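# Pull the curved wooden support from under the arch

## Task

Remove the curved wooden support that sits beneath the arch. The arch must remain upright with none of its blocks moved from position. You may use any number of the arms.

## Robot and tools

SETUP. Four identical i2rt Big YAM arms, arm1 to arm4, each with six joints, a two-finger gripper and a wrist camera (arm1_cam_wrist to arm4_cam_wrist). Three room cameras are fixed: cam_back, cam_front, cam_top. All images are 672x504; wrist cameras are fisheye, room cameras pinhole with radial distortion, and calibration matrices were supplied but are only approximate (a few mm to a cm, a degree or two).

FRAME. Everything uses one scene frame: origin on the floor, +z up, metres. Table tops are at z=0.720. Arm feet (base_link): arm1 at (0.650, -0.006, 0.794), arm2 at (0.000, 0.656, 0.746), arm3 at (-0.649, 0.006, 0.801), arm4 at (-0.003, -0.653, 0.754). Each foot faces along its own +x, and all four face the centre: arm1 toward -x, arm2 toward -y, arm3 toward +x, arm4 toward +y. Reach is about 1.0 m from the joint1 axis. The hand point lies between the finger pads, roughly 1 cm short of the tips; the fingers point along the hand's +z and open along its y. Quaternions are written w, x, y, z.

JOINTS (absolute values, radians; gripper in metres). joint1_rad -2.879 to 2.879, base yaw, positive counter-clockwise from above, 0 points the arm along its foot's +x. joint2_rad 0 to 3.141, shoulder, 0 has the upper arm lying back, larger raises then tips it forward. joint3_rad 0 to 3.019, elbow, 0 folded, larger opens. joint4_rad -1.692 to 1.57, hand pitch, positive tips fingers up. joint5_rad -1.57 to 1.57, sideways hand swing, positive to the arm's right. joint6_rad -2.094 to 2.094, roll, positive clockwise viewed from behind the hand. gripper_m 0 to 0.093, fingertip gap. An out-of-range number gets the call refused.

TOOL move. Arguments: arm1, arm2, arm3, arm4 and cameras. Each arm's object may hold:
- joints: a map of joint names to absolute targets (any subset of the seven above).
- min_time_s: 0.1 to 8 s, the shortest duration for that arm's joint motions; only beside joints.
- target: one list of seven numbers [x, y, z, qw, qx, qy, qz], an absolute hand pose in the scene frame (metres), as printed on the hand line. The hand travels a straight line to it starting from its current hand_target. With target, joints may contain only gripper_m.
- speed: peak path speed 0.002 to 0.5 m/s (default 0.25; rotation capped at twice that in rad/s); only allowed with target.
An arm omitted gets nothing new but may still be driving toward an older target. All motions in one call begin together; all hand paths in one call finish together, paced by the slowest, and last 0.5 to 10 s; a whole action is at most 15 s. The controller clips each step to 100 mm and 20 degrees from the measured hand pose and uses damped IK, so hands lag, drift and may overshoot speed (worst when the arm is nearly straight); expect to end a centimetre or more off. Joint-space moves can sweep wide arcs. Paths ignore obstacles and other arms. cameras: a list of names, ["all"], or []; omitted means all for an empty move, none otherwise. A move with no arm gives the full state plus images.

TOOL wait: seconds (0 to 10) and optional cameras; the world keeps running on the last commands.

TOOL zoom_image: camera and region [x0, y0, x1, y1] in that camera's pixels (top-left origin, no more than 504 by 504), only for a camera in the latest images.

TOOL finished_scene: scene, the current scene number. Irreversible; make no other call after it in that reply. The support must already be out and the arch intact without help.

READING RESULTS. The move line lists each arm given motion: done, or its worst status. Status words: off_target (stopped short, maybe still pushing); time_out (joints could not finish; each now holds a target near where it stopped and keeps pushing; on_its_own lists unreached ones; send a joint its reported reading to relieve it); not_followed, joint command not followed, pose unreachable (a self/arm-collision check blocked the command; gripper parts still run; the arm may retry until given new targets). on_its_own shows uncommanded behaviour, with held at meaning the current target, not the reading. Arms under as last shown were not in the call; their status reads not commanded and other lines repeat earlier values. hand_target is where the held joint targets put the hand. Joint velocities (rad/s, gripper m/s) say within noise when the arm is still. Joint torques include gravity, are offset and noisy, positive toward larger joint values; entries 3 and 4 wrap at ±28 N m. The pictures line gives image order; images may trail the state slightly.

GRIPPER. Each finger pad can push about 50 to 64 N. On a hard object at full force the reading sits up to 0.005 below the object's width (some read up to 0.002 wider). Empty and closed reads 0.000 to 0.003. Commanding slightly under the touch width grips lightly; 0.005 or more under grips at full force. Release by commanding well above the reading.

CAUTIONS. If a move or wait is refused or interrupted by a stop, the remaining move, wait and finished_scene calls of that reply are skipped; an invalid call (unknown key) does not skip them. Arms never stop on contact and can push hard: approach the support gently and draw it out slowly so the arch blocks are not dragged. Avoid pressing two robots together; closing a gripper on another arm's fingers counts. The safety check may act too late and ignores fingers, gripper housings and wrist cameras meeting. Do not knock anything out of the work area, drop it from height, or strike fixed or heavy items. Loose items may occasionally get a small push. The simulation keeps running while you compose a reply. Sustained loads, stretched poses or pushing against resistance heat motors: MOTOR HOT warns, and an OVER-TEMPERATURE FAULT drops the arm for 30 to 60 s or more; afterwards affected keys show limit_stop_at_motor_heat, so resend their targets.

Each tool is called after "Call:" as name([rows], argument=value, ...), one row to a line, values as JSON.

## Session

Call:
move()

Scene clock: 0.00 s.
Joint torques (N m): no reading
Motor temperatures (°C): arm1=[36 33 35 30 29 30 31] | arm2=[36 32 32 32 33 28 28] | arm3=[30 38 35 31 29 30 34] | arm4=[33 32 32 35 32 27 34]
Heat: arm1: hottest joint1_rad 36 °C; arm2: hottest joint1_rad 36 °C; arm3: hottest joint2_rad 38 °C; arm4: hottest joint4_rad 35 °C.
Joint velocities: within noise
arm1.joint_positions: joint1_rad=-0.792 joint2_rad=+0.597 joint3_rad=+1.317 joint4_rad=-1.235 joint5_rad=+0.036 joint6_rad=+0.139 gripper_m=+0.09396
arm1.joint_status: not commanded
arm1.hand: x=+0.4866 y=+0.1760 z=+1.3259 quat_wxyz=(-0.185, +0.761, -0.404, -0.473) (m; scene frame)
arm1.hand_target: x=+0.4882 y=+0.1742 z=+1.3369 quat_wxyz=(-0.188, +0.755, -0.401, -0.483) (m; scene frame)
arm1.hand_status: not commanded
arm2.joint_positions: joint1_rad=+0.031 joint2_rad=+0.603 joint3_rad=+1.457 joint4_rad=-1.387 joint5_rad=-0.263 joint6_rad=+0.761 gripper_m=+0.09396
arm2.joint_status: not commanded
arm2.hand: x=+0.0421 y=+0.4486 z=+1.3126 quat_wxyz=(-0.497, -0.768, -0.393, +0.094) (m; scene frame)
arm2.hand_target: x=+0.0421 y=+0.4516 z=+1.3209 quat_wxyz=(-0.505, -0.763, -0.391, +0.098) (m; scene frame)
arm2.hand_status: not commanded
arm3.joint_positions: joint1_rad=+0.554 joint2_rad=+0.643 joint3_rad=+1.438 joint4_rad=-1.241 joint5_rad=+0.294 joint6_rad=+0.554 gripper_m=+0.09396
arm3.joint_status: not commanded
arm3.hand: x=-0.4138 y=+0.1037 z=+1.3791 quat_wxyz=(-0.507, -0.061, -0.841, -0.178) (m; scene frame)
arm3.hand_target: x=-0.4167 y=+0.1018 z=+1.3926 quat_wxyz=(-0.517, -0.063, -0.833, -0.186) (m; scene frame)
arm3.hand_status: not commanded
arm4.joint_positions: joint1_rad=-0.454 joint2_rad=+0.631 joint3_rad=+1.450 joint4_rad=-1.565 joint5_rad=-0.075 joint6_rad=-0.150 gripper_m=+0.09396
arm4.joint_status: not commanded
arm4.hand: x=+0.0668 y=-0.4724 z=+1.2759 quat_wxyz=(-0.346, +0.552, -0.728, -0.214) (m; scene frame)
arm4.hand_target: x=+0.0658 y=-0.4742 z=+1.2836 quat_wxyz=(-0.354, +0.550, -0.724, -0.218) (m; scene frame)
arm4.hand_status: not commanded
pictures: arm1_cam_wrist, arm2_cam_wrist, arm3_cam_wrist, arm4_cam_wrist, cam_back, cam_front, cam_top
camera_calibration:
arm1_cam_wrist: T_world_to_cam=[[0.797319, 0.596147, -0.0942867, -0.368986], [0.509163, -0.748247, -0.4253, 0.451023], [-0.324091, 0.291093, -0.900128, 1.42768], [0, 0, 0, 1]] pos_world=[0.527254, 0.141859, 1.44212]
arm2_cam_wrist: T_world_to_cam=[[-0.701394, 0.201794, -0.683612, 0.835716], [0.409312, 0.899214, -0.154522, -0.212758], [0.583532, -0.388191, -0.713301, 1.21205], [0, 0, 0, 1]] pos_world=[-0.0340186, 0.493179, 1.40298]
arm3_cam_wrist: T_world_to_cam=[[0.0879263, -0.924112, -0.371868, 0.64589], [-0.911985, 0.0754847, -0.403218, 0.172778], [0.400689, 0.374592, -0.83614, 1.40781], [0, 0, 0, 1]] pos_world=[-0.463312, 0.0564809, 1.48697]
arm4_cam_wrist: T_world_to_cam=[[0.951578, -0.295641, 0.084239, -0.312856], [-0.273853, -0.939752, -0.204623, -0.161551], [0.139659, 0.171646, -0.975209, 1.44366], [0, 0, 0, 1]] pos_world=[0.0518457, -0.492109, 1.40116]

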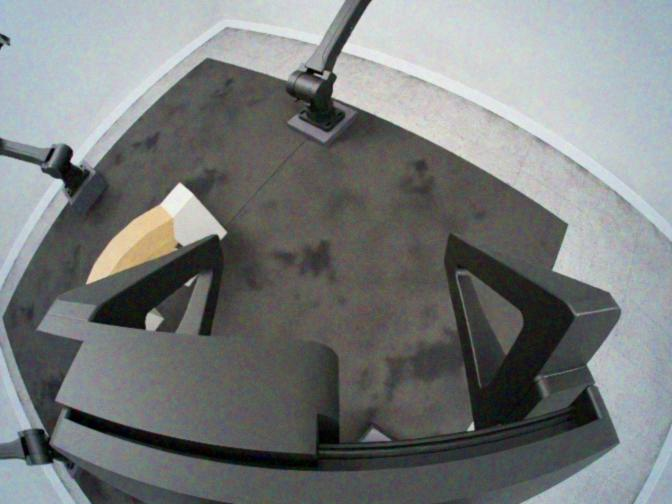

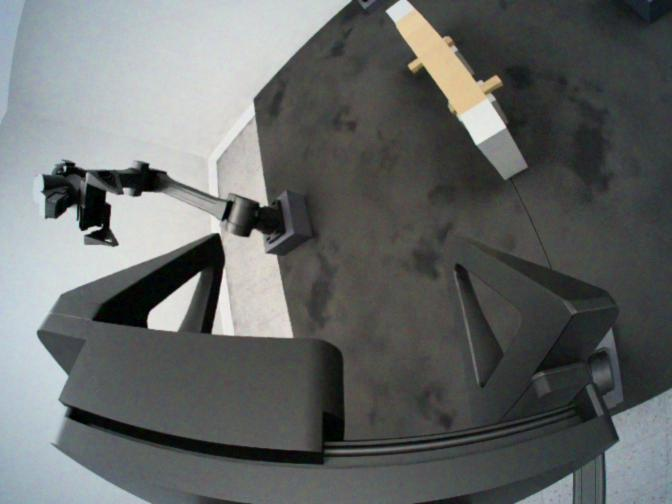

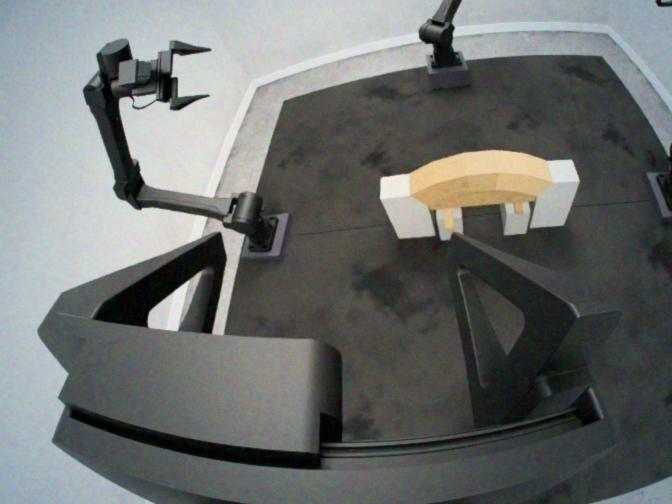

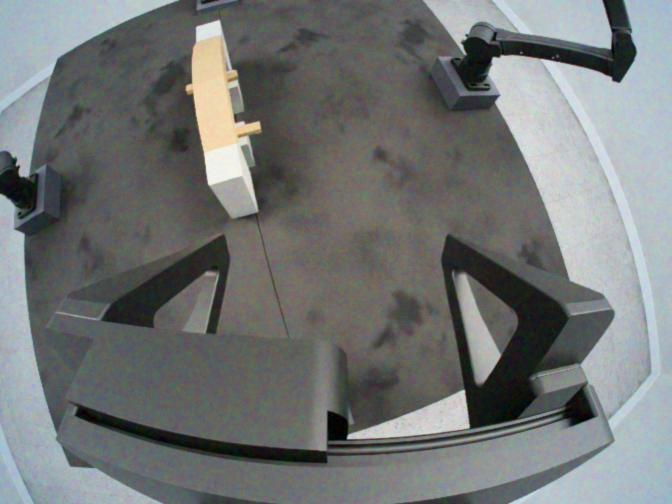

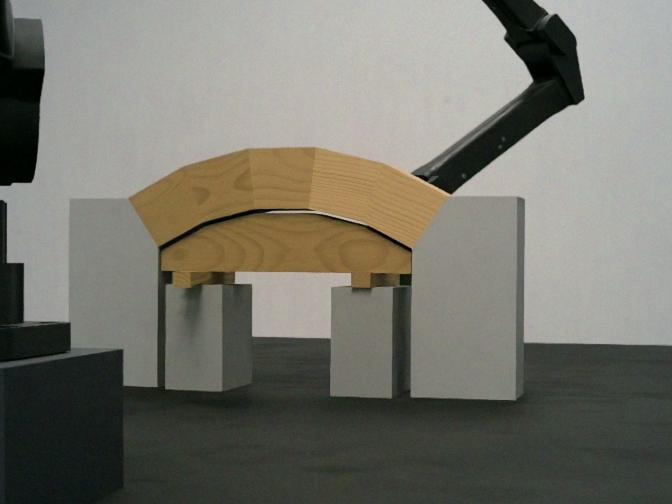

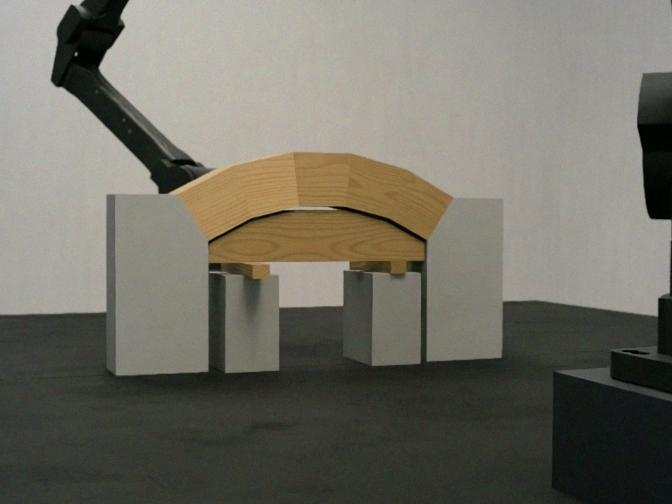

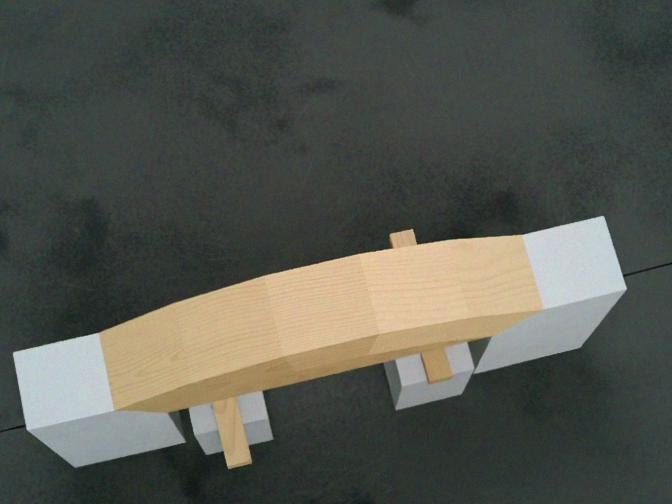

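Call:
move(arm1={"target":[0.11,0.0,0.875,0.0212,-0.712,0.0212,0.702],"speed":0.4,"joints":{"gripper_m":0.06}}, arm3={"target":[-0.12,-0.007,0.856,0.5,0.5,0.5,0.5],"speed":0.4,"joints":{"gripper_m":0.078}})

Call:
move(arm1={"target":[0.032,0.0,0.874,0.0212,-0.712,0.0212,0.702],"speed":0.1}, arm3={"target":[-0.072,-0.008,0.853,0.5,0.5,0.5,0.5],"speed":0.1}, cameras=["arm1_cam_wrist","arm3_cam_wrist","cam_back","cam_top"])

Scene clock: 5.03 s.
Joint torques (N m): arm1=[-0.38 -9.35 4.14 3.62 -0.11 -0.26] | arm2=[1.32 3.66 9.32 2.3 -0.01 -0.05] | arm3=[0.56 -10.4 4.05 2.21 0.27 0.07] | arm4=[-1.14 3.9 8.55 2.11 0.01 0.02]
Motor temperatures (°C): arm1=[36 33 36 30 29 30 31] | arm2=[36 32 32 32 33 28 28] | arm3=[30 38 35 31 29 30 34] | arm4=[33 32 32 35 32 27 33]
Heat: arm1: hottest joint1_rad 36 °C; arm2: hottest joint1_rad 36 °C; arm3: hottest joint2_rad 38 °C; arm4: hottest joint4_rad 35 °C.
move: arm1 done; arm3 done
Joint velocities: within noise
arm1.joint_positions: joint1_rad=+0.036 joint2_rad=+1.915 joint3_rad=+0.531 joint4_rad=+1.341 joint5_rad=+0.074 joint6_rad=+0.022 gripper_m=+0.06009
arm1.joint_status: all done
arm1.hand: x=+0.1187 y=+0.0007 z=+0.8741 quat_wxyz=(-0.019, +0.720, -0.027, -0.693) (m; scene frame)
arm1.hand_target: x=+0.1103 y=+0.0000 z=+0.8750 quat_wxyz=(-0.021, +0.712, -0.021, -0.701) (m; scene frame)
arm1.hand_status: done (0.009 m and 1.6 deg from the pose sent, 0.613 m and 55.3 deg at the start; pose on its path clipped on 6 of 88 steps)
arm2, arm4: as last shown
arm3.joint_positions: joint1_rad=-0.085 joint2_rad=+2.020 joint3_rad=+0.519 joint4_rad=+1.483 joint5_rad=-0.040 joint6_rad=+1.568 gripper_m=+0.07809
arm3.joint_status: all done
arm3.hand: x=-0.1270 y=-0.0116 z=+0.8537 quat_wxyz=(-0.497, -0.506, -0.507, -0.490) (m; scene frame)
arm3.hand_target: x=-0.1203 y=-0.0070 z=+0.8559 quat_wxyz=(-0.500, -0.500, -0.500, -0.500) (m; scene frame)
arm3.hand_status: done (0.009 m and 1.6 deg from the pose sent, 0.610 m and 74.9 deg at the start; pose on its path clipped on 11 of 88 steps)
pictures: none

Scene clock: 6.47 s.
Joint torques (N m): arm1=[-0.67 -11.81 5.64 1.78 -0.12 -0.23] | arm2=[1.32 3.72 9.33 2.29 -0.02 -0.06] | arm3=[0.44 -11.63 5.45 0.99 0.27 0.1] | arm4=[-1.49 4.01 8.7 2.22 -0.02 0.03]
Motor temperatures (°C): arm1=[36 33 36 30 29 30 31] | arm2=[36 32 32 32 33 28 28] | arm3=[30 38 35 31 29 30 34] | arm4=[33 32 32 35 32 27 33]
Heat: arm1: hottest joint1_rad 36 °C; arm2: hottest joint1_rad 36 °C; arm3: hottest joint2_rad 38 °C; arm4: hottest joint4_rad 35 °C.
move: arm1 off_target; arm3 off_target
Joint velocities: within noise
arm1.joint_positions: joint1_rad=+0.036 joint2_rad=+1.986 joint3_rad=+0.744 joint4_rad=+1.236 joint5_rad=+0.072 joint6_rad=+0.022 gripper_m=+0.06009
arm1.joint_status: not commanded
arm1.hand: x=+0.0428 y=-0.0006 z=+0.8831 quat_wxyz=(-0.017, +0.707, -0.026, -0.706) (m; scene frame)
arm1.hand_target: x=+0.0326 y=+0.0000 z=+0.8742 quat_wxyz=(-0.021, +0.712, -0.021, -0.702) (m; scene frame)
arm1.hand_status: off_target (0.014 m and 1.0 deg from the pose sent, 0.087 m and 1.6 deg at the start)
arm2, arm4: as last shown
arm3.joint_positions: joint1_rad=-0.083 joint2_rad=+2.051 joint3_rad=+0.647 joint4_rad=+1.412 joint5_rad=-0.037 joint6_rad=+1.568 gripper_m=+0.07809
arm3.joint_status: not commanded
arm3.hand: x=-0.0805 y=-0.0130 z=+0.8571 quat_wxyz=(-0.504, -0.499, -0.500, -0.496) (m; scene frame)
arm3.hand_target: x=-0.0724 y=-0.0080 z=+0.8530 quat_wxyz=(-0.500, -0.500, -0.500, -0.500) (m; scene frame)
arm3.hand_status: off_target (0.011 m and 0.7 deg from the pose sent, 0.055 m and 1.6 deg at the start)
pictures: arm1_cam_wrist, arm3_cam_wrist, cam_back, cam_top
camera_calibration:
arm1_cam_wrist: T_world_to_cam=[[0.0746068, 0.997137, -0.0123045, 0.0071974], [0.579837, -0.053416, -0.81298, 0.696277], [-0.81131, 0.0535193, -0.582162, 0.67665], [0, 0, 0, 1]] pos_world=[0.144709, -0.00619827, 0.960068]
arm3_cam_wrist: T_world_to_cam=[[0.0148869, -0.00476659, -0.999878, 0.858998], [-0.603955, 0.796916, -0.0127911, -0.0253549], [0.796879, 0.604072, 0.00898478, 0.192157], [0, 0, 0, 1]] pos_world=[-0.181227, -0.0917763, 0.856842]

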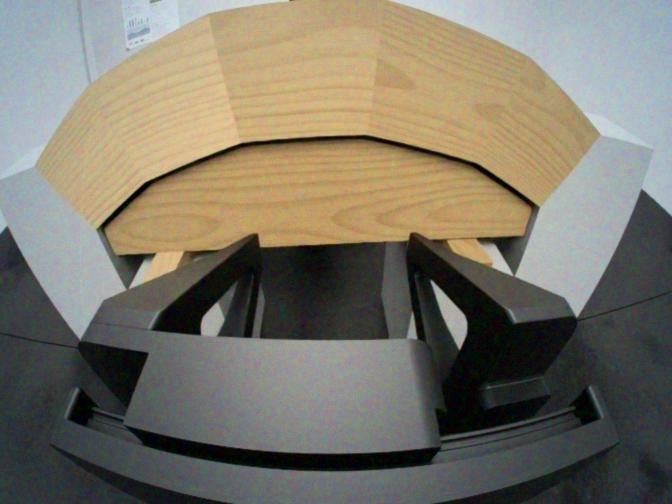

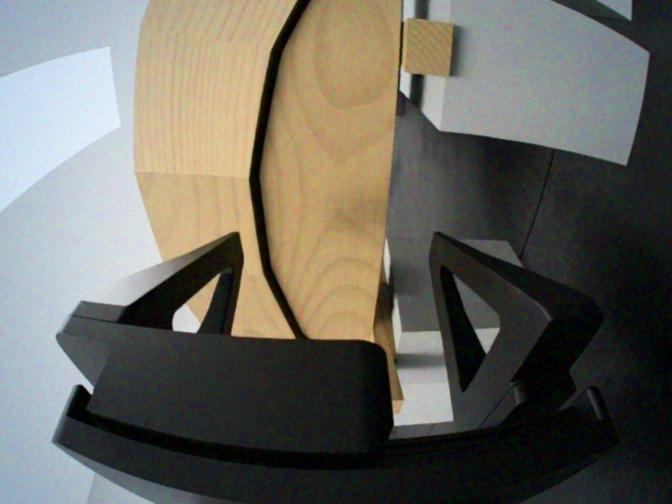

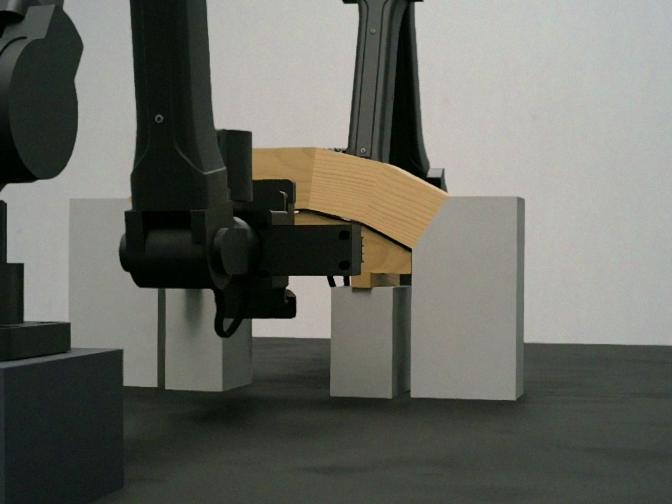

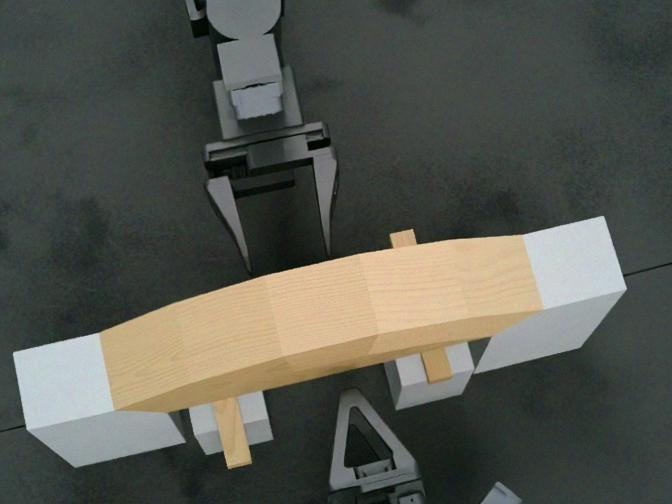

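Call:
move(arm1={"target":[-0.022,-0.011,0.872,0.0212,-0.712,0.0212,0.702],"speed":0.06}, arm3={"target":[-0.0655,-0.003,0.857,0.5,0.5,0.5,0.5],"speed":0.06}, cameras=["arm1_cam_wrist","arm3_cam_wrist","cam_back","cam_top"])

Scene clock: 9.37 s.
Joint torques (N m): arm1=[0.67 -13.45 6.86 1.61 0.08 -0.23] | arm2=[1.08 3.78 9.35 2.26 -0.01 -0.05] | arm3=[0.5 -12.86 5.65 1.02 0.28 0.1] | arm4=[-0.79 4.31 8.72 1.99 0 0.06]
Motor temperatures (°C): arm1=[36 34 37 30 29 30 31] | arm2=[36 31 32 32 33 28 28] | arm3=[30 38 35 31 29 29 34] | arm4=[33 32 32 35 32 27 33]
Heat: arm1: hottest joint3_rad 37 °C; arm2: hottest joint1_rad 36 °C; arm3: hottest joint2_rad 38 °C; arm4: hottest joint4_rad 35 °C.
move: arm1 off_target; arm3 off_target
Joint velocities: within noise
arm1.joint_positions: joint1_rad=+0.041 joint2_rad=+2.050 joint3_rad=+0.896 joint4_rad=+1.143 joint5_rad=+0.088 joint6_rad=+0.022 gripper_m=+0.06009
arm1.joint_status: not commanded
arm1.hand: x=-0.0083 y=-0.0014 z=+0.8803 quat_wxyz=(-0.021, +0.708, -0.030, -0.705) (m; scene frame)
arm1.hand_target: x=-0.0209 y=-0.0110 z=+0.8723 quat_wxyz=(-0.021, +0.712, -0.021, -0.702) (m; scene frame)
arm1.hand_status: off_target (0.019 m and 1.1 deg from the pose sent, 0.067 m and 1.0 deg at the start)
arm2, arm4: as last shown
arm3.joint_positions: joint1_rad=-0.070 joint2_rad=+2.051 joint3_rad=+0.661 joint4_rad=+1.388 joint5_rad=-0.025 joint6_rad=+1.568 gripper_m=+0.07809
arm3.joint_status: not commanded
arm3.hand: x=-0.0752 y=-0.0080 z=+0.8552 quat_wxyz=(-0.501, -0.502, -0.503, -0.494) (m; scene frame)
arm3.hand_target: x=-0.0659 y=-0.0029 z=+0.8570 quat_wxyz=(-0.500, -0.500, -0.500, -0.500) (m; scene frame)
arm3.hand_status: off_target (0.011 m and 0.9 deg from the pose sent, 0.018 m and 0.7 deg at the start)
pictures: arm1_cam_wrist, arm3_cam_wrist, cam_back, cam_top
camera_calibration:
arm1_cam_wrist: T_world_to_cam=[[0.0861342, 0.996213, -0.0118239, 0.0113849], [0.582528, -0.0599871, -0.810594, 0.721452], [-0.808234, 0.0629321, -0.585489, 0.636629], [0, 0, 0, 1]] pos_world=[0.0932983, -0.00812834, 0.957678]
arm3_cam_wrist: T_world_to_cam=[[0.00385571, -0.00431378, -0.999983, 0.856239], [-0.604294, 0.796741, -0.00576704, -0.0321832], [0.796752, 0.604306, 0.000465214, 0.19214], [0, 0, 0, 1]] pos_world=[-0.175837, -0.086776, 0.855949]

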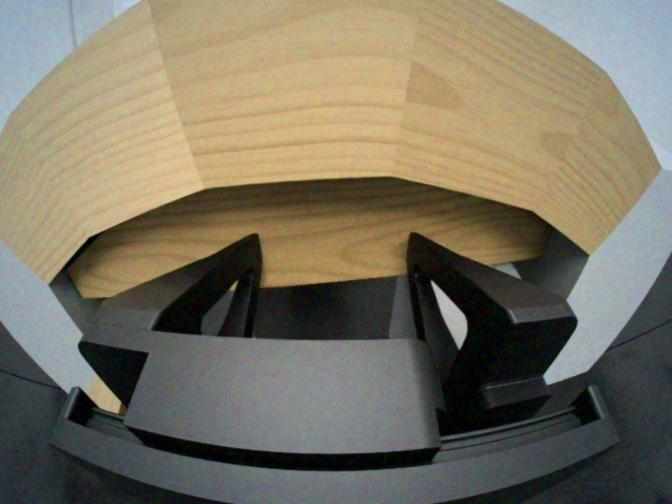

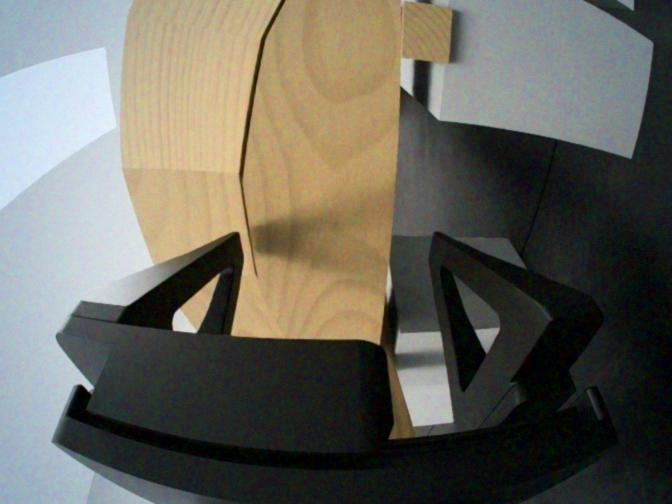

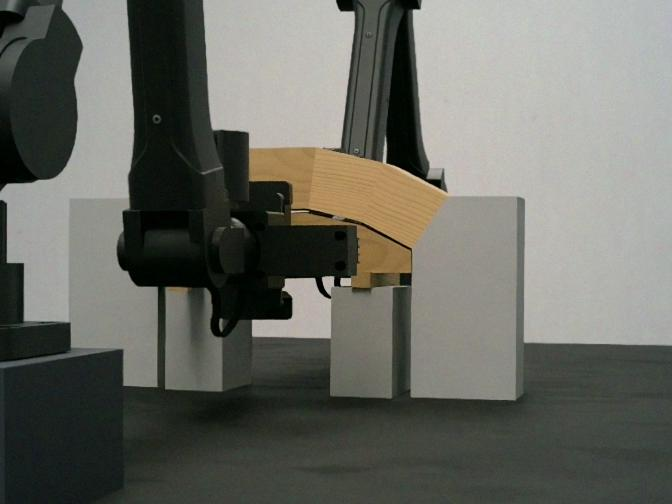

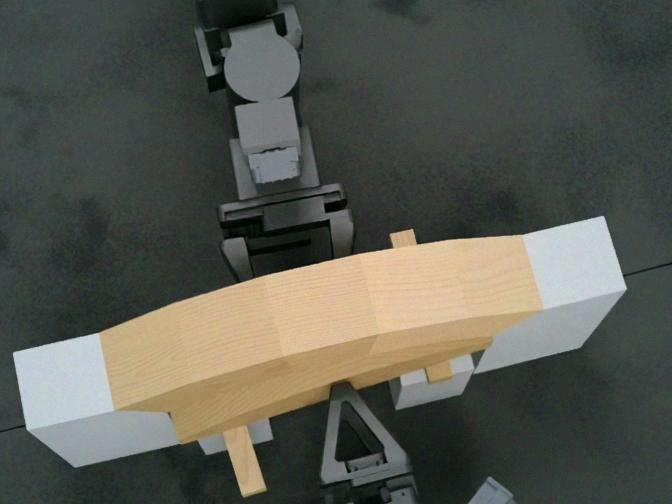

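Call:
move(arm1={"target":[-0.029,-0.003,0.872,0.0479,-0.7105,0.0479,0.7005],"speed":0.05}, arm3={"target":[-0.0650,-0.003,0.865,0.5,0.5,0.5,0.5],"speed":0.05,"joints":{"gripper_m":0.074}}, cameras=["arm1_cam_wrist","arm3_cam_wrist","cam_top"])

Call:
zoom_image(camera="cam_top", region=[280, 330, 400, 430])

Scene clock: 11.57 s.
Joint torques (N m): arm1=[0.15 -13.27 7.84 1.46 0.26 -0.22] | arm2=[1.26 3.96 9.33 2.29 -0.03 -0.04] | arm3=[0.5 -15.09 5.35 0.69 0.27 0.1] | arm4=[-0.97 3.9 8.68 2.06 -0.04 0.04]
Motor temperatures (°C): arm1=[36 34 37 30 28 30 31] | arm2=[36 31 33 32 33 28 28] | arm3=[30 38 36 31 29 29 34] | arm4=[33 32 32 35 32 27 33]
Heat: arm1: hottest joint3_rad 37 °C; arm2: hottest joint1_rad 36 °C; arm3: hottest joint2_rad 38 °C; arm4: hottest joint4_rad 35 °C.
move: arm1 off_target; arm3 off_target
Joint velocities: within noise
arm1.joint_positions: joint1_rad=+0.058 joint2_rad=+2.055 joint3_rad=+0.908 joint4_rad=+1.130 joint5_rad=+0.168 joint6_rad=+0.022 gripper_m=+0.06009
arm1.joint_status: not commanded
arm1.hand: x=-0.0106 y=+0.0013 z=+0.8781 quat_wxyz=(-0.044, +0.709, -0.052, -0.701) (m; scene frame)
arm1.hand_target: x=-0.0276 y=-0.0031 z=+0.8723 quat_wxyz=(-0.048, +0.710, -0.048, -0.701) (m; scene frame)
arm1.hand_status: off_target (0.020 m and 0.7 deg from the pose sent, 0.022 m and 3.7 deg at the start)
arm2, arm4: as last shown
arm3.joint_positions: joint1_rad=-0.070 joint2_rad=+2.051 joint3_rad=+0.661 joint4_rad=+1.374 joint5_rad=-0.025 joint6_rad=+1.568 gripper_m=+0.07409
arm3.joint_status: all done
arm3.hand: x=-0.0752 y=-0.0080 z=+0.8517 quat_wxyz=(-0.498, -0.506, -0.506, -0.490) (m; scene frame)
arm3.hand_target: x=-0.0655 y=-0.0029 z=+0.8651 quat_wxyz=(-0.500, -0.500, -0.500, -0.500) (m; scene frame)
arm3.hand_status: off_target (0.018 m and 1.5 deg from the pose sent, 0.015 m and 0.9 deg at the start)
pictures: arm1_cam_wrist, arm3_cam_wrist, cam_top
camera_calibration:
arm1_cam_wrist: T_world_to_cam=[[0.149126, 0.988767, -0.0100255, 0.00796163], [0.582988, -0.0961067, -0.806777, 0.717974], [-0.798678, 0.114467, -0.590772, 0.63793], [0, 0, 0, 1]] pos_world=[0.089743, -0.0118919, 0.956195]
arm3_cam_wrist: T_world_to_cam=[[-0.0102588, -0.00385947, -0.99994, 0.851667], [-0.604249, 0.796789, 0.00312385, -0.0398447], [0.796729, 0.604245, -0.0105062, 0.201591], [0, 0, 0, 1]] pos_world=[-0.175952, -0.0867755, 0.853858]

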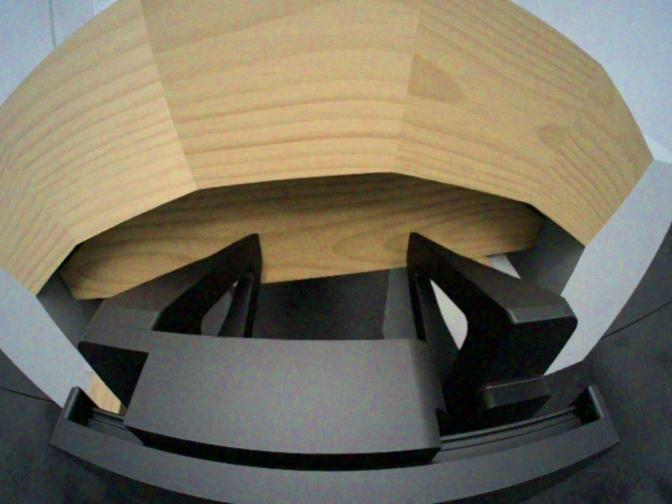

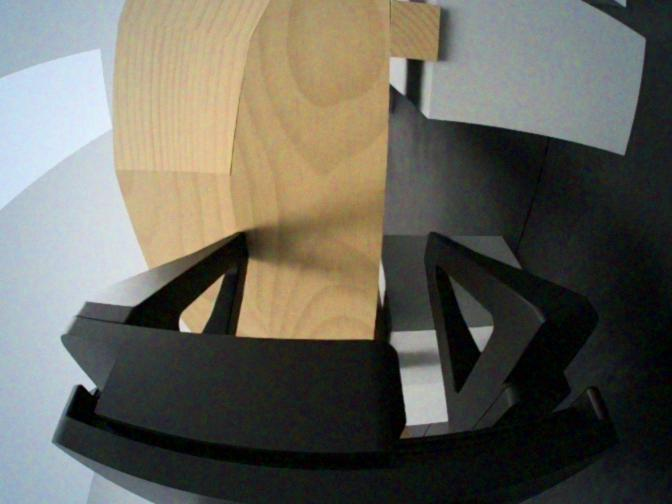

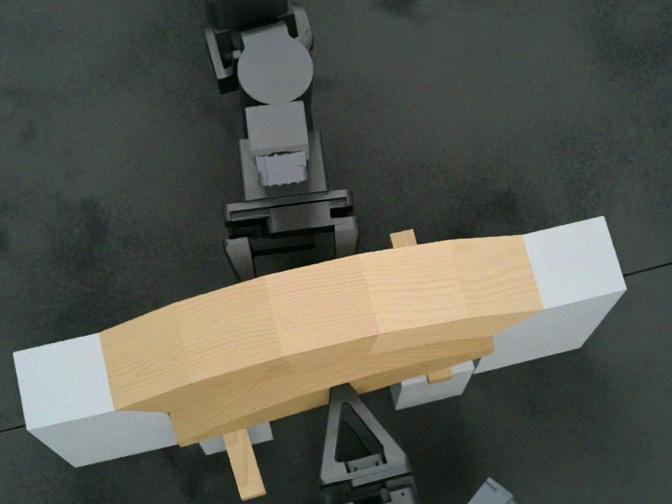

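Scaled by 4.200 from the camera's 672x504 image, which has a finer 960x720 frame.

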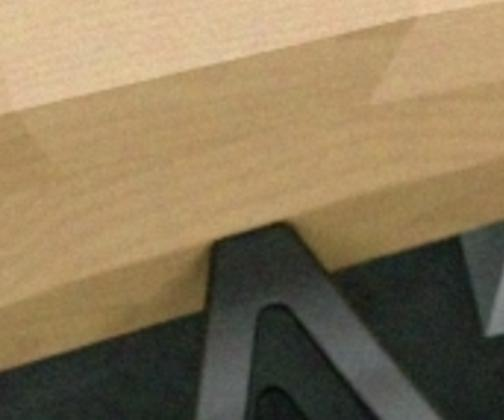

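Call:
move(arm3={"target": [-0.075, -0.003, 0.872, 0.5, 0.5, 0.5, 0.5], "speed": 0.05, "joints": {"gripper_m": 0.086}}, arm1={"target": [-0.015, -0.011, 0.872, 0.057, -0.71, 0.057, 0.7], "speed": 0.1}, cameras=["arm3_cam_wrist", "cam_top"])

Scene clock: 13.60 s.
Joint torques (N m): arm1=[0.38 -14.27 5.34 2.36 0.13 -0.21] | arm2=[1.14 3.72 9.36 2.26 -0.01 -0.05] | arm3=[0.38 -15.27 3.12 1.18 0.23 0.09] | arm4=[-1.03 4.54 8.68 2.04 0 0.01]
Motor temperatures (°C): arm1=[36 34 37 30 28 30 31] | arm2=[36 31 33 32 33 28 28] | arm3=[30 38 36 31 29 29 34] | arm4=[33 32 32 35 32 27 33]
Heat: arm1: hottest joint3_rad 37 °C; arm2: hottest joint1_rad 36 °C; arm3: hottest joint2_rad 38 °C; arm4: hottest joint4_rad 35 °C.
move: arm1 off_target; arm3 done
Joint velocities: within noise
arm1.joint_positions: joint1_rad=+0.079 joint2_rad=+2.056 joint3_rad=+0.908 joint4_rad=+1.130 joint5_rad=+0.224 joint6_rad=+0.022 gripper_m=+0.06009
arm1.joint_status: not commanded
arm1.hand: x=-0.0093 y=-0.0032 z=+0.8779 quat_wxyz=(-0.057, +0.708, -0.064, -0.701) (m; scene frame)
arm1.hand_target: x=-0.0147 y=-0.0111 z=+0.8720 quat_wxyz=(-0.057, +0.710, -0.057, -0.700) (m; scene frame)
arm1.hand_status: off_target (0.011 m and 0.8 deg from the pose sent, 0.014 m and 1.6 deg at the start)
arm2, arm4: as last shown
arm3.joint_positions: joint1_rad=-0.070 joint2_rad=+2.024 joint3_rad=+0.658 joint4_rad=+1.362 joint5_rad=-0.025 joint6_rad=+1.568 gripper_m=+0.08591
arm3.joint_status: all done
arm3.hand: x=-0.0745 y=-0.0078 z=+0.8627 quat_wxyz=(-0.501, -0.502, -0.504, -0.493) (m; scene frame)
arm3.hand_target: x=-0.0750 y=-0.0029 z=+0.8718 quat_wxyz=(-0.500, -0.500, -0.500, -0.500) (m; scene frame)
arm3.hand_status: done (0.010 m and 0.9 deg from the pose sent, 0.021 m and 1.5 deg at the start)
pictures: arm3_cam_wrist, cam_top
camera_calibration:
arm3_cam_wrist: T_world_to_cam=[[0.00229938, -0.00420058, -0.999989, 0.863679], [-0.60458, 0.79653, -0.0047361, -0.0328342], [0.796541, 0.604584, -0.000708063, 0.192459], [0, 0, 0, 1]] pos_world=[-0.175138, -0.0865762, 0.86365]

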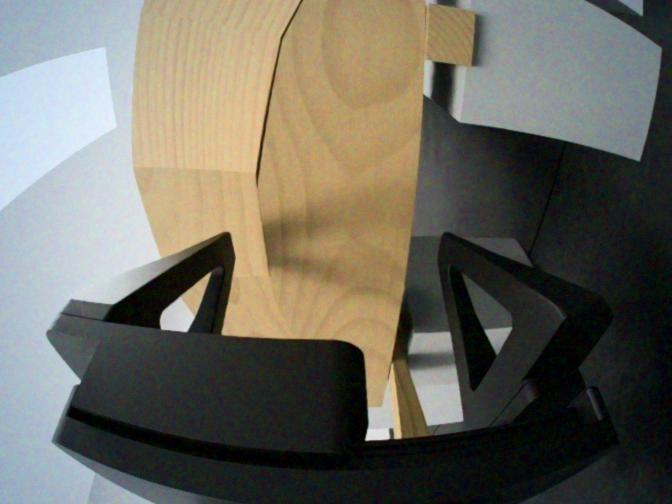

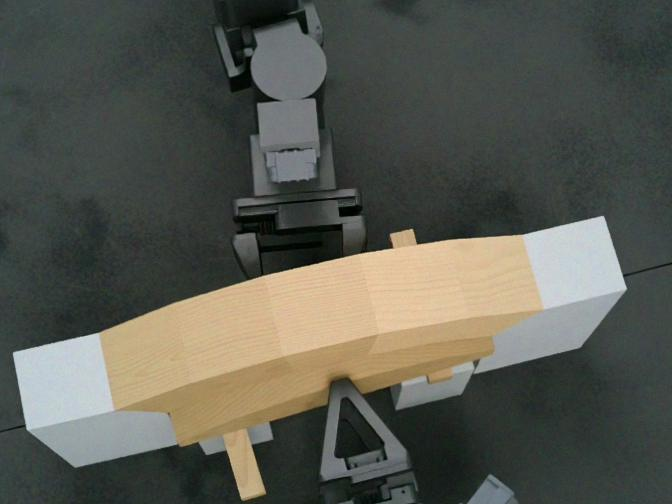

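Call:
move(arm1={"target": [-0.037, -0.013, 0.872, 0.06, -0.71, 0.06, 0.7], "speed": 0.03}, cameras=["arm3_cam_wrist", "cam_top"])

Scene clock: 15.13 s.
Joint torques (N m): arm1=[0.56 -14.15 7.1 1.74 0.11 -0.21] | arm2=[1.03 3.55 9.33 2.25 -0.02 -0.05] | arm3=[0.5 -15.33 3.12 1.16 0.25 0.09] | arm4=[-1.73 3.9 8.7 2.07 -0.02 0.04]
Motor temperatures (°C): arm1=[36 34 37 30 28 30 31] | arm2=[36 31 33 32 33 28 28] | arm3=[30 38 36 31 29 29 34] | arm4=[33 32 33 35 32 27 33]
Heat: arm1: hottest joint3_rad 37 °C; arm2: hottest joint1_rad 36 °C; arm3: hottest joint2_rad 38 °C; arm4: hottest joint4_rad 35 °C.
move: arm1 off_target
Joint velocities: within noise
arm1.joint_positions: joint1_rad=+0.081 joint2_rad=+2.072 joint3_rad=+0.952 joint4_rad=+1.105 joint5_rad=+0.237 joint6_rad=+0.022 gripper_m=+0.06009
arm1.joint_status: not commanded
arm1.hand: x=-0.0233 y=-0.0030 z=+0.8790 quat_wxyz=(-0.060, +0.707, -0.068, -0.701) (m; scene frame)
arm1.hand_target: x=-0.0358 y=-0.0130 z=+0.8720 quat_wxyz=(-0.060, +0.710, -0.060, -0.699) (m; scene frame)
arm1.hand_status: off_target (0.018 m and 1.0 deg from the pose sent, 0.030 m and 0.6 deg at the start)
arm2, arm3, arm4: as last shown
pictures: arm3_cam_wrist, cam_top
camera_calibration:
arm3_cam_wrist: T_world_to_cam=[[0.00229938, -0.00420058, -0.999989, 0.863679], [-0.60458, 0.79653, -0.0047361, -0.0328342], [0.796541, 0.604584, -0.000708063, 0.192459], [0, 0, 0, 1]] pos_world=[-0.175138, -0.0865762, 0.86365]

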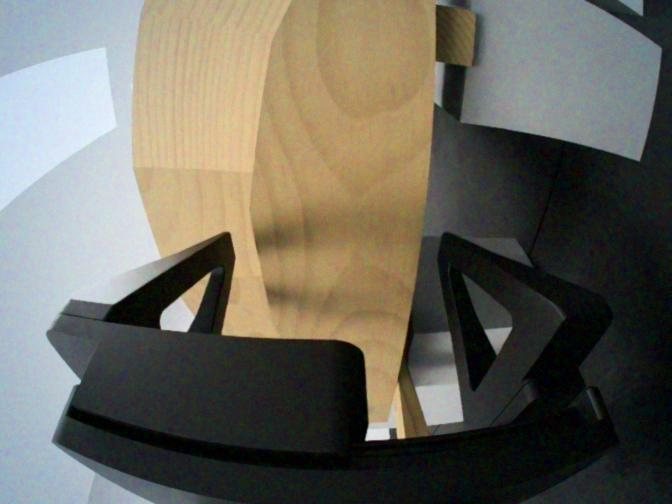

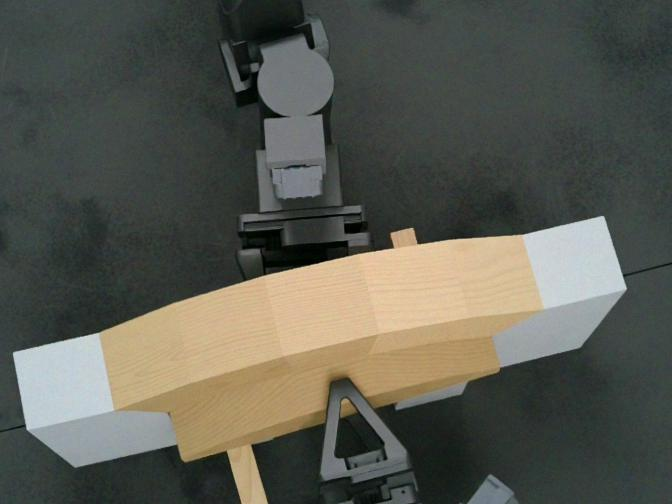

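Call:
move(arm3={"joints": {"gripper_m": 0.055}})

Call:
move(arm3={"joints": {"gripper_m": 0.048}}, arm1={"target": [0.03, -0.012, 0.875, 0.057, -0.71, 0.057, 0.7], "speed": 0.1}, cameras=["cam_top", "arm3_cam_wrist", "cam_back"])

Scene clock: 16.33 s.
Joint torques (N m): arm1=[0.56 -14.15 7.02 1.69 0.1 -0.22] | arm2=[1.26 3.49 9.36 2.28 -0.03 -0.05] | arm3=[0.38 -15.15 3.23 1.21 0.24 0.11] | arm4=[-1.08 3.84 8.72 2.21 -0.01 0.03]
Motor temperatures (°C): arm1=[36 34 37 30 28 30 31] | arm2=[36 31 33 32 33 28 28] | arm3=[30 38 36 31 29 29 34] | arm4=[33 32 33 35 32 27 33]
Heat: arm1: hottest joint3_rad 37 °C; arm2: hottest joint1_rad 36 °C; arm3: hottest joint2_rad 38 °C; arm4: hottest joint4_rad 35 °C.
move: arm3 done
Joint velocities: within noise
arm1.joint_positions: joint1_rad=+0.081 joint2_rad=+2.073 joint3_rad=+0.953 joint4_rad=+1.105 joint5_rad=+0.237 joint6_rad=+0.022 gripper_m=+0.06009
arm1.joint_status: not commanded
arm1.hand: x=-0.0238 y=-0.0033 z=+0.8794 quat_wxyz=(-0.060, +0.707, -0.068, -0.702) (m; scene frame)
arm1.hand_target: x=-0.0359 y=-0.0131 z=+0.8723 quat_wxyz=(-0.060, +0.709, -0.060, -0.700) (m; scene frame)
arm1.hand_status: not commanded
arm2, arm4: as last shown
arm3.joint_positions: joint1_rad=-0.070 joint2_rad=+2.024 joint3_rad=+0.656 joint4_rad=+1.362 joint5_rad=-0.025 joint6_rad=+1.567 gripper_m=+0.05718
arm3.joint_status: all done
arm3.hand: x=-0.0752 y=-0.0077 z=+0.8619 quat_wxyz=(-0.501, -0.503, -0.505, -0.492) (m; scene frame)
arm3.hand_target: x=-0.0750 y=-0.0029 z=+0.8719 quat_wxyz=(-0.500, -0.500, -0.500, -0.500) (m; scene frame)
arm3.hand_status: not commanded
pictures: none

Scene clock: 17.70 s.
Joint torques (N m): arm1=[0.56 -16.5 2.69 3.55 -0.03 -0.2] | arm2=[1.08 3.66 9.36 2.29 -0.03 -0.06] | arm3=[0.32 -15.09 3.26 1.22 0.23 0.1] | arm4=[-0.5 4.42 8.7 2.1 0.01 0.02]
Motor temperatures (°C): arm1=[36 34 37 30 28 30 31] | arm2=[36 31 33 32 33 28 28] | arm3=[30 38 36 31 29 29 34] | arm4=[33 32 33 35 32 27 33]
Heat: arm1: hottest joint3_rad 37 °C; arm2: hottest joint1_rad 36 °C; arm3: hottest joint2_rad 38 °C; arm4: hottest joint4_rad 35 °C.
move: arm1 off_target; arm3 off_target
Joint velocities: within noise
arm1.joint_positions: joint1_rad=+0.086 joint2_rad=+2.039 joint3_rad=+0.803 joint4_rad=+1.181 joint5_rad=+0.237 joint6_rad=+0.022 gripper_m=+0.06009
arm1.joint_status: not commanded
arm1.hand: x=+0.0276 y=-0.0031 z=+0.8600 quat_wxyz=(-0.061, +0.721, -0.064, -0.687) (m; scene frame)
arm1.hand_target: x=+0.0298 y=-0.0118 z=+0.8747 quat_wxyz=(-0.057, +0.710, -0.057, -0.700) (m; scene frame)
arm1.hand_status: off_target (0.018 m and 2.2 deg from the pose sent, 0.055 m and 1.3 deg at the start)
arm2.joint_positions: joint1_rad=+0.031 joint2_rad=+0.603 joint3_rad=+1.457 joint4_rad=-1.387 joint5_rad=-0.263 joint6_rad=+0.761 gripper_m=+0.09396
arm2.joint_status: not commanded
arm2.hand: x=+0.0421 y=+0.4486 z=+1.3126 quat_wxyz=(-0.497, -0.768, -0.393, +0.094) (m; scene frame)
arm2.hand_target: x=+0.0421 y=+0.4516 z=+1.3209 quat_wxyz=(-0.505, -0.763, -0.391, +0.098) (m; scene frame)
arm2.hand_status: not commanded
arm3.joint_positions: joint1_rad=-0.070 joint2_rad=+2.024 joint3_rad=+0.656 joint4_rad=+1.362 joint5_rad=-0.025 joint6_rad=+1.567 gripper_m=+0.05715
arm3.joint_status: gripper_m off_target (ended at +0.05714, target +0.04800)
arm3.hand: x=-0.0752 y=-0.0077 z=+0.8619 quat_wxyz=(-0.501, -0.503, -0.505, -0.492) (m; scene frame)
arm3.hand_target: x=-0.0750 y=-0.0029 z=+0.8719 quat_wxyz=(-0.500, -0.500, -0.500, -0.500) (m; scene frame)
arm3.hand_status: not commanded
arm4.joint_positions: joint1_rad=-0.454 joint2_rad=+0.631 joint3_rad=+1.450 joint4_rad=-1.565 joint5_rad=-0.075 joint6_rad=-0.150 gripper_m=+0.09396
arm4.joint_status: not commanded
arm4.hand: x=+0.0668 y=-0.4724 z=+1.2759 quat_wxyz=(-0.346, +0.552, -0.728, -0.214) (m; scene frame)
arm4.hand_target: x=+0.0658 y=-0.4742 z=+1.2836 quat_wxyz=(-0.354, +0.550, -0.724, -0.218) (m; scene frame)
arm4.hand_status: not commanded
pictures: arm3_cam_wrist, cam_back, cam_top
camera_calibration:
arm3_cam_wrist: T_world_to_cam=[[-0.000369985, -0.00562636, -0.999984, 0.86269], [-0.604588, 0.796527, -0.00425793, -0.0336742], [0.796538, 0.604577, -0.00369634, 0.195598], [0, 0, 0, 1]] pos_world=[-0.175841, -0.0865776, 0.863256]

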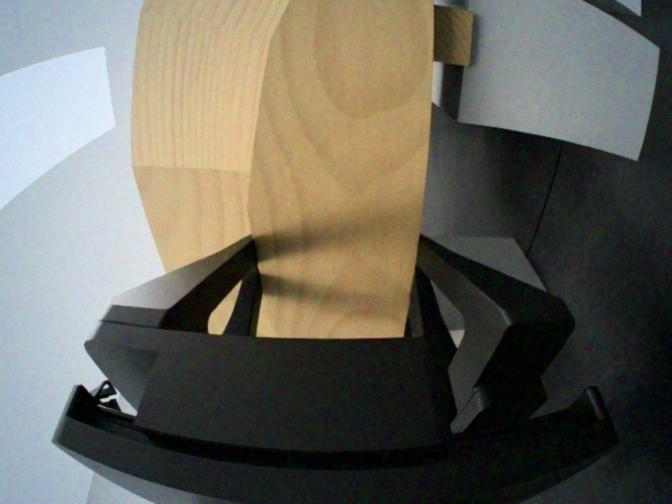

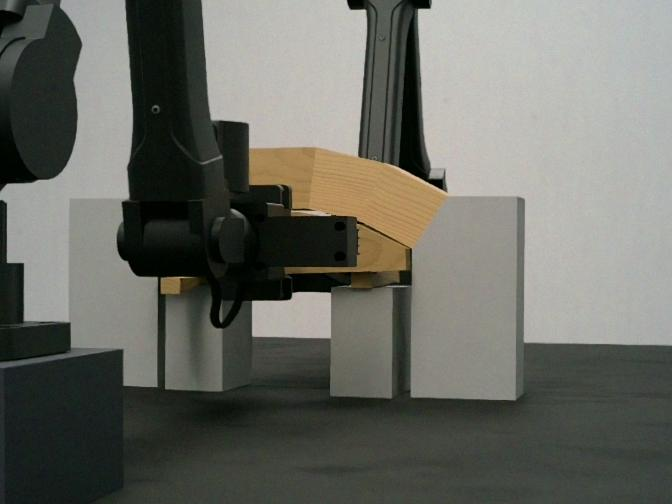

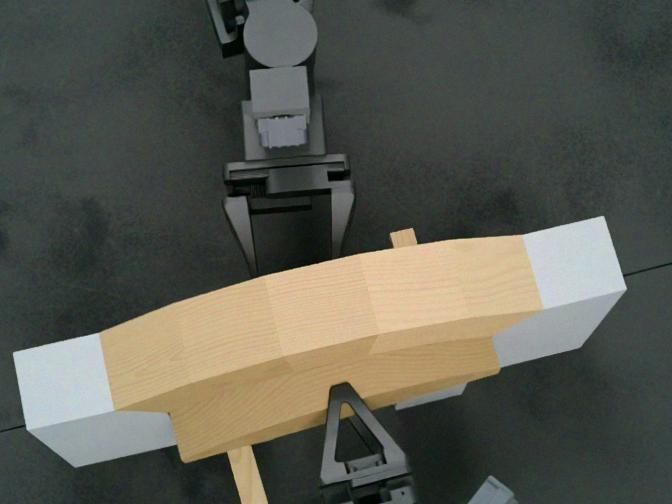

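Call:
move(arm3={"target": [-0.09, -0.003, 0.877, 0.509, 0.509, 0.491, 0.491], "speed": 0.05}, arm1={"target": [0.16, -0.012, 0.9, 0.025, -0.712, 0.025, 0.702], "speed": 0.2}, cameras=["cam_top", "arm3_cam_wrist", "cam_back"])

Scene clock: 19.40 s.
Joint torques (N m): arm1=[-0.85 -11.22 1.7 3.56 -0.12 -0.23] | arm2=[1.03 3.9 9.33 2.25 -0.02 -0.06] | arm3=[0.56 -15.09 2.73 1.85 0.41 0.14] | arm4=[-0.97 4.25 8.57 2.11 -0.01 0.03]
Motor temperatures (°C): arm1=[36 34 37 30 28 30 31] | arm2=[36 31 33 32 33 28 28] | arm3=[30 38 36 31 29 29 34] | arm4=[33 32 33 35 32 27 33]
Heat: arm1: hottest joint3_rad 37 °C; arm2: hottest joint1_rad 36 °C; arm3: hottest joint2_rad 38 °C; arm4: hottest joint4_rad 35 °C.
move: arm1 off_target; arm3 off_target
Joint velocities: within noise
arm1.joint_positions: joint1_rad=+0.086 joint2_rad=+1.819 joint3_rad=+0.422 joint4_rad=+1.344 joint5_rad=+0.130 joint6_rad=+0.022 gripper_m=+0.06009
arm1.joint_status: not commanded
arm1.hand: x=+0.1573 y=-0.0138 z=+0.8874 quat_wxyz=(-0.022, +0.724, -0.027, -0.689) (m; scene frame)
arm1.hand_target: x=+0.1599 y=-0.0120 z=+0.8997 quat_wxyz=(-0.025, +0.712, -0.025, -0.702) (m; scene frame)
arm1.hand_status: off_target (0.013 m and 2.0 deg from the pose sent, 0.139 m and 6.4 deg at the start)
arm2, arm4: as last shown
arm3.joint_positions: joint1_rad=-0.054 joint2_rad=+2.001 joint3_rad=+0.616 joint4_rad=+1.362 joint5_rad=+0.022 joint6_rad=+1.564 gripper_m=+0.05714
arm3.joint_status: not commanded
arm3.hand: x=-0.0890 y=-0.0067 z=+0.8617 quat_wxyz=(-0.505, -0.514, -0.502, -0.479) (m; scene frame)
arm3.hand_target: x=-0.0900 y=-0.0030 z=+0.8768 quat_wxyz=(-0.509, -0.509, -0.491, -0.491) (m; scene frame)
arm3.hand_status: off_target (0.016 m and 2.0 deg from the pose sent, 0.022 m and 2.0 deg at the start)
pictures: arm3_cam_wrist, cam_back, cam_top
camera_calibration:
arm3_cam_wrist: T_world_to_cam=[[-0.0176484, -0.00939693, -0.9998, 0.860747], [-0.579402, 0.815038, 0.00256716, -0.0463136], [0.814851, 0.579331, -0.0198287, 0.221277], [0, 0, 0, 1]] pos_world=[-0.191951, -0.0823569, 0.865082]

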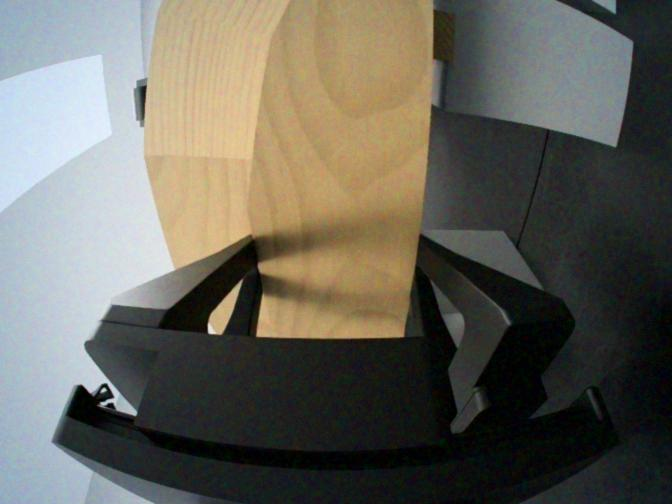

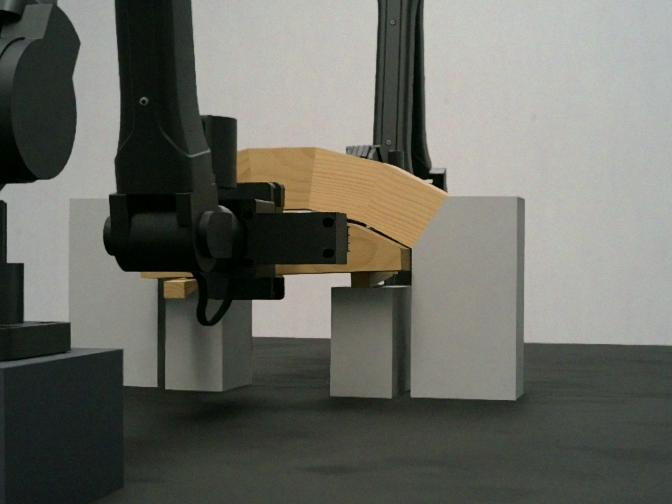

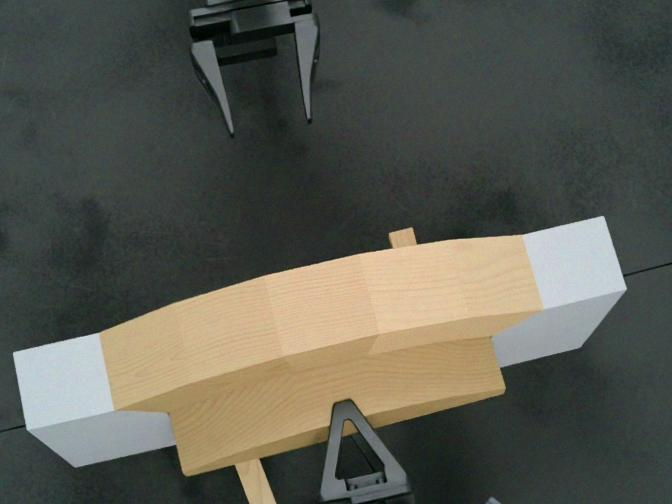

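Call:
move(arm3={"target": [-0.098, -0.003, 0.883, 0.511, 0.511, 0.489, 0.489], "speed": 0.03}, cameras=["cam_top", "arm3_cam_wrist", "cam_back"])

Scene clock: 20.60 s.
Joint torques (N m): arm1=[-0.73 -11.22 1.65 3.49 -0.11 -0.23] | arm2=[1.14 3.84 9.36 2.29 -0.01 -0.07] | arm3=[0.38 -15.44 3.08 1.74 0.36 0.15] | arm4=[-1.44 4.25 8.55 2.21 0.03 0.03]
Motor temperatures (°C): arm1=[36 34 37 30 28 30 31] | arm2=[36 31 33 32 33 28 28] | arm3=[30 39 36 31 29 29 35] | arm4=[33 32 33 35 32 27 33]
Heat: arm1: hottest joint3_rad 37 °C; arm2: hottest joint1_rad 36 °C; arm3: hottest joint2_rad 39 °C; arm4: hottest joint4_rad 35 °C.
move: arm3 off_target
Joint velocities: within noise
arm1, arm2, arm4: as last shown
arm3.joint_positions: joint1_rad=-0.051 joint2_rad=+1.981 joint3_rad=+0.585 joint4_rad=+1.362 joint5_rad=+0.034 joint6_rad=+1.564 gripper_m=+0.05713
arm3.joint_status: not commanded
arm3.hand: x=-0.0994 y=-0.0072 z=+0.8627 quat_wxyz=(-0.505, -0.518, -0.502, -0.474) (m; scene frame)
arm3.hand_target: x=-0.0981 y=-0.0031 z=+0.8825 quat_wxyz=(-0.511, -0.511, -0.489, -0.489) (m; scene frame)
arm3.hand_status: off_target (0.021 m and 2.6 deg from the pose sent, 0.024 m and 2.0 deg at the start)
pictures: arm3_cam_wrist, cam_back, cam_top
camera_calibration:
arm3_cam_wrist: T_world_to_cam=[[-0.028389, -0.0094201, -0.999553, 0.860267], [-0.57146, 0.820586, 0.008497, -0.0562627], [0.820139, 0.571446, -0.0286788, 0.238205], [0, 0, 0, 1]] pos_world=[-0.20309, -0.0818488, 0.867192]

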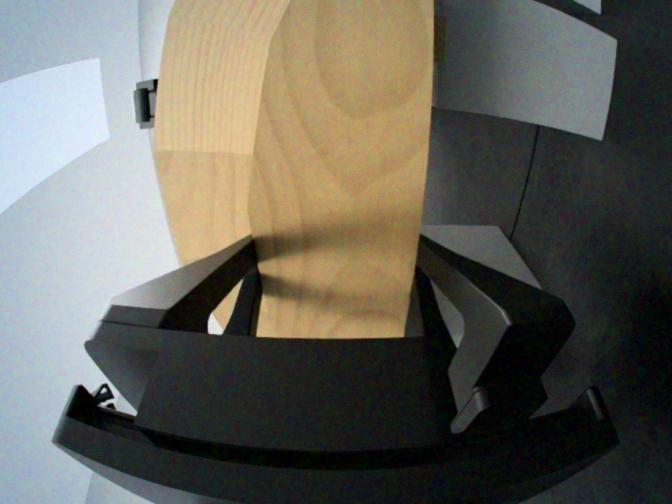

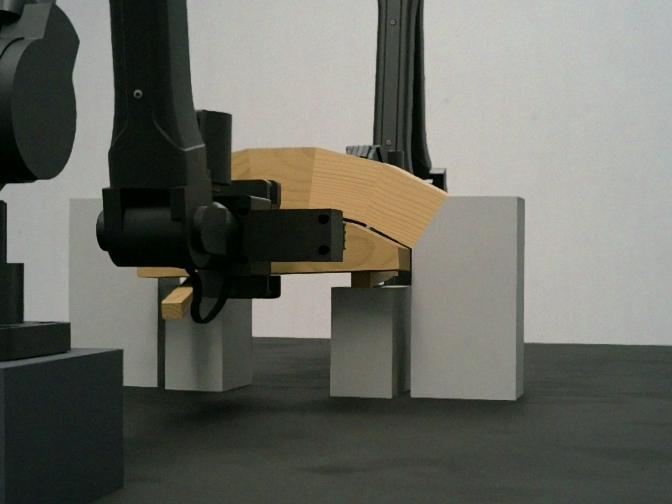

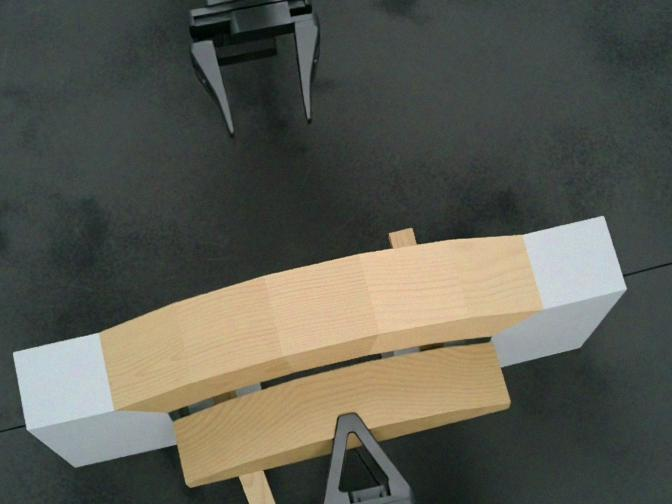

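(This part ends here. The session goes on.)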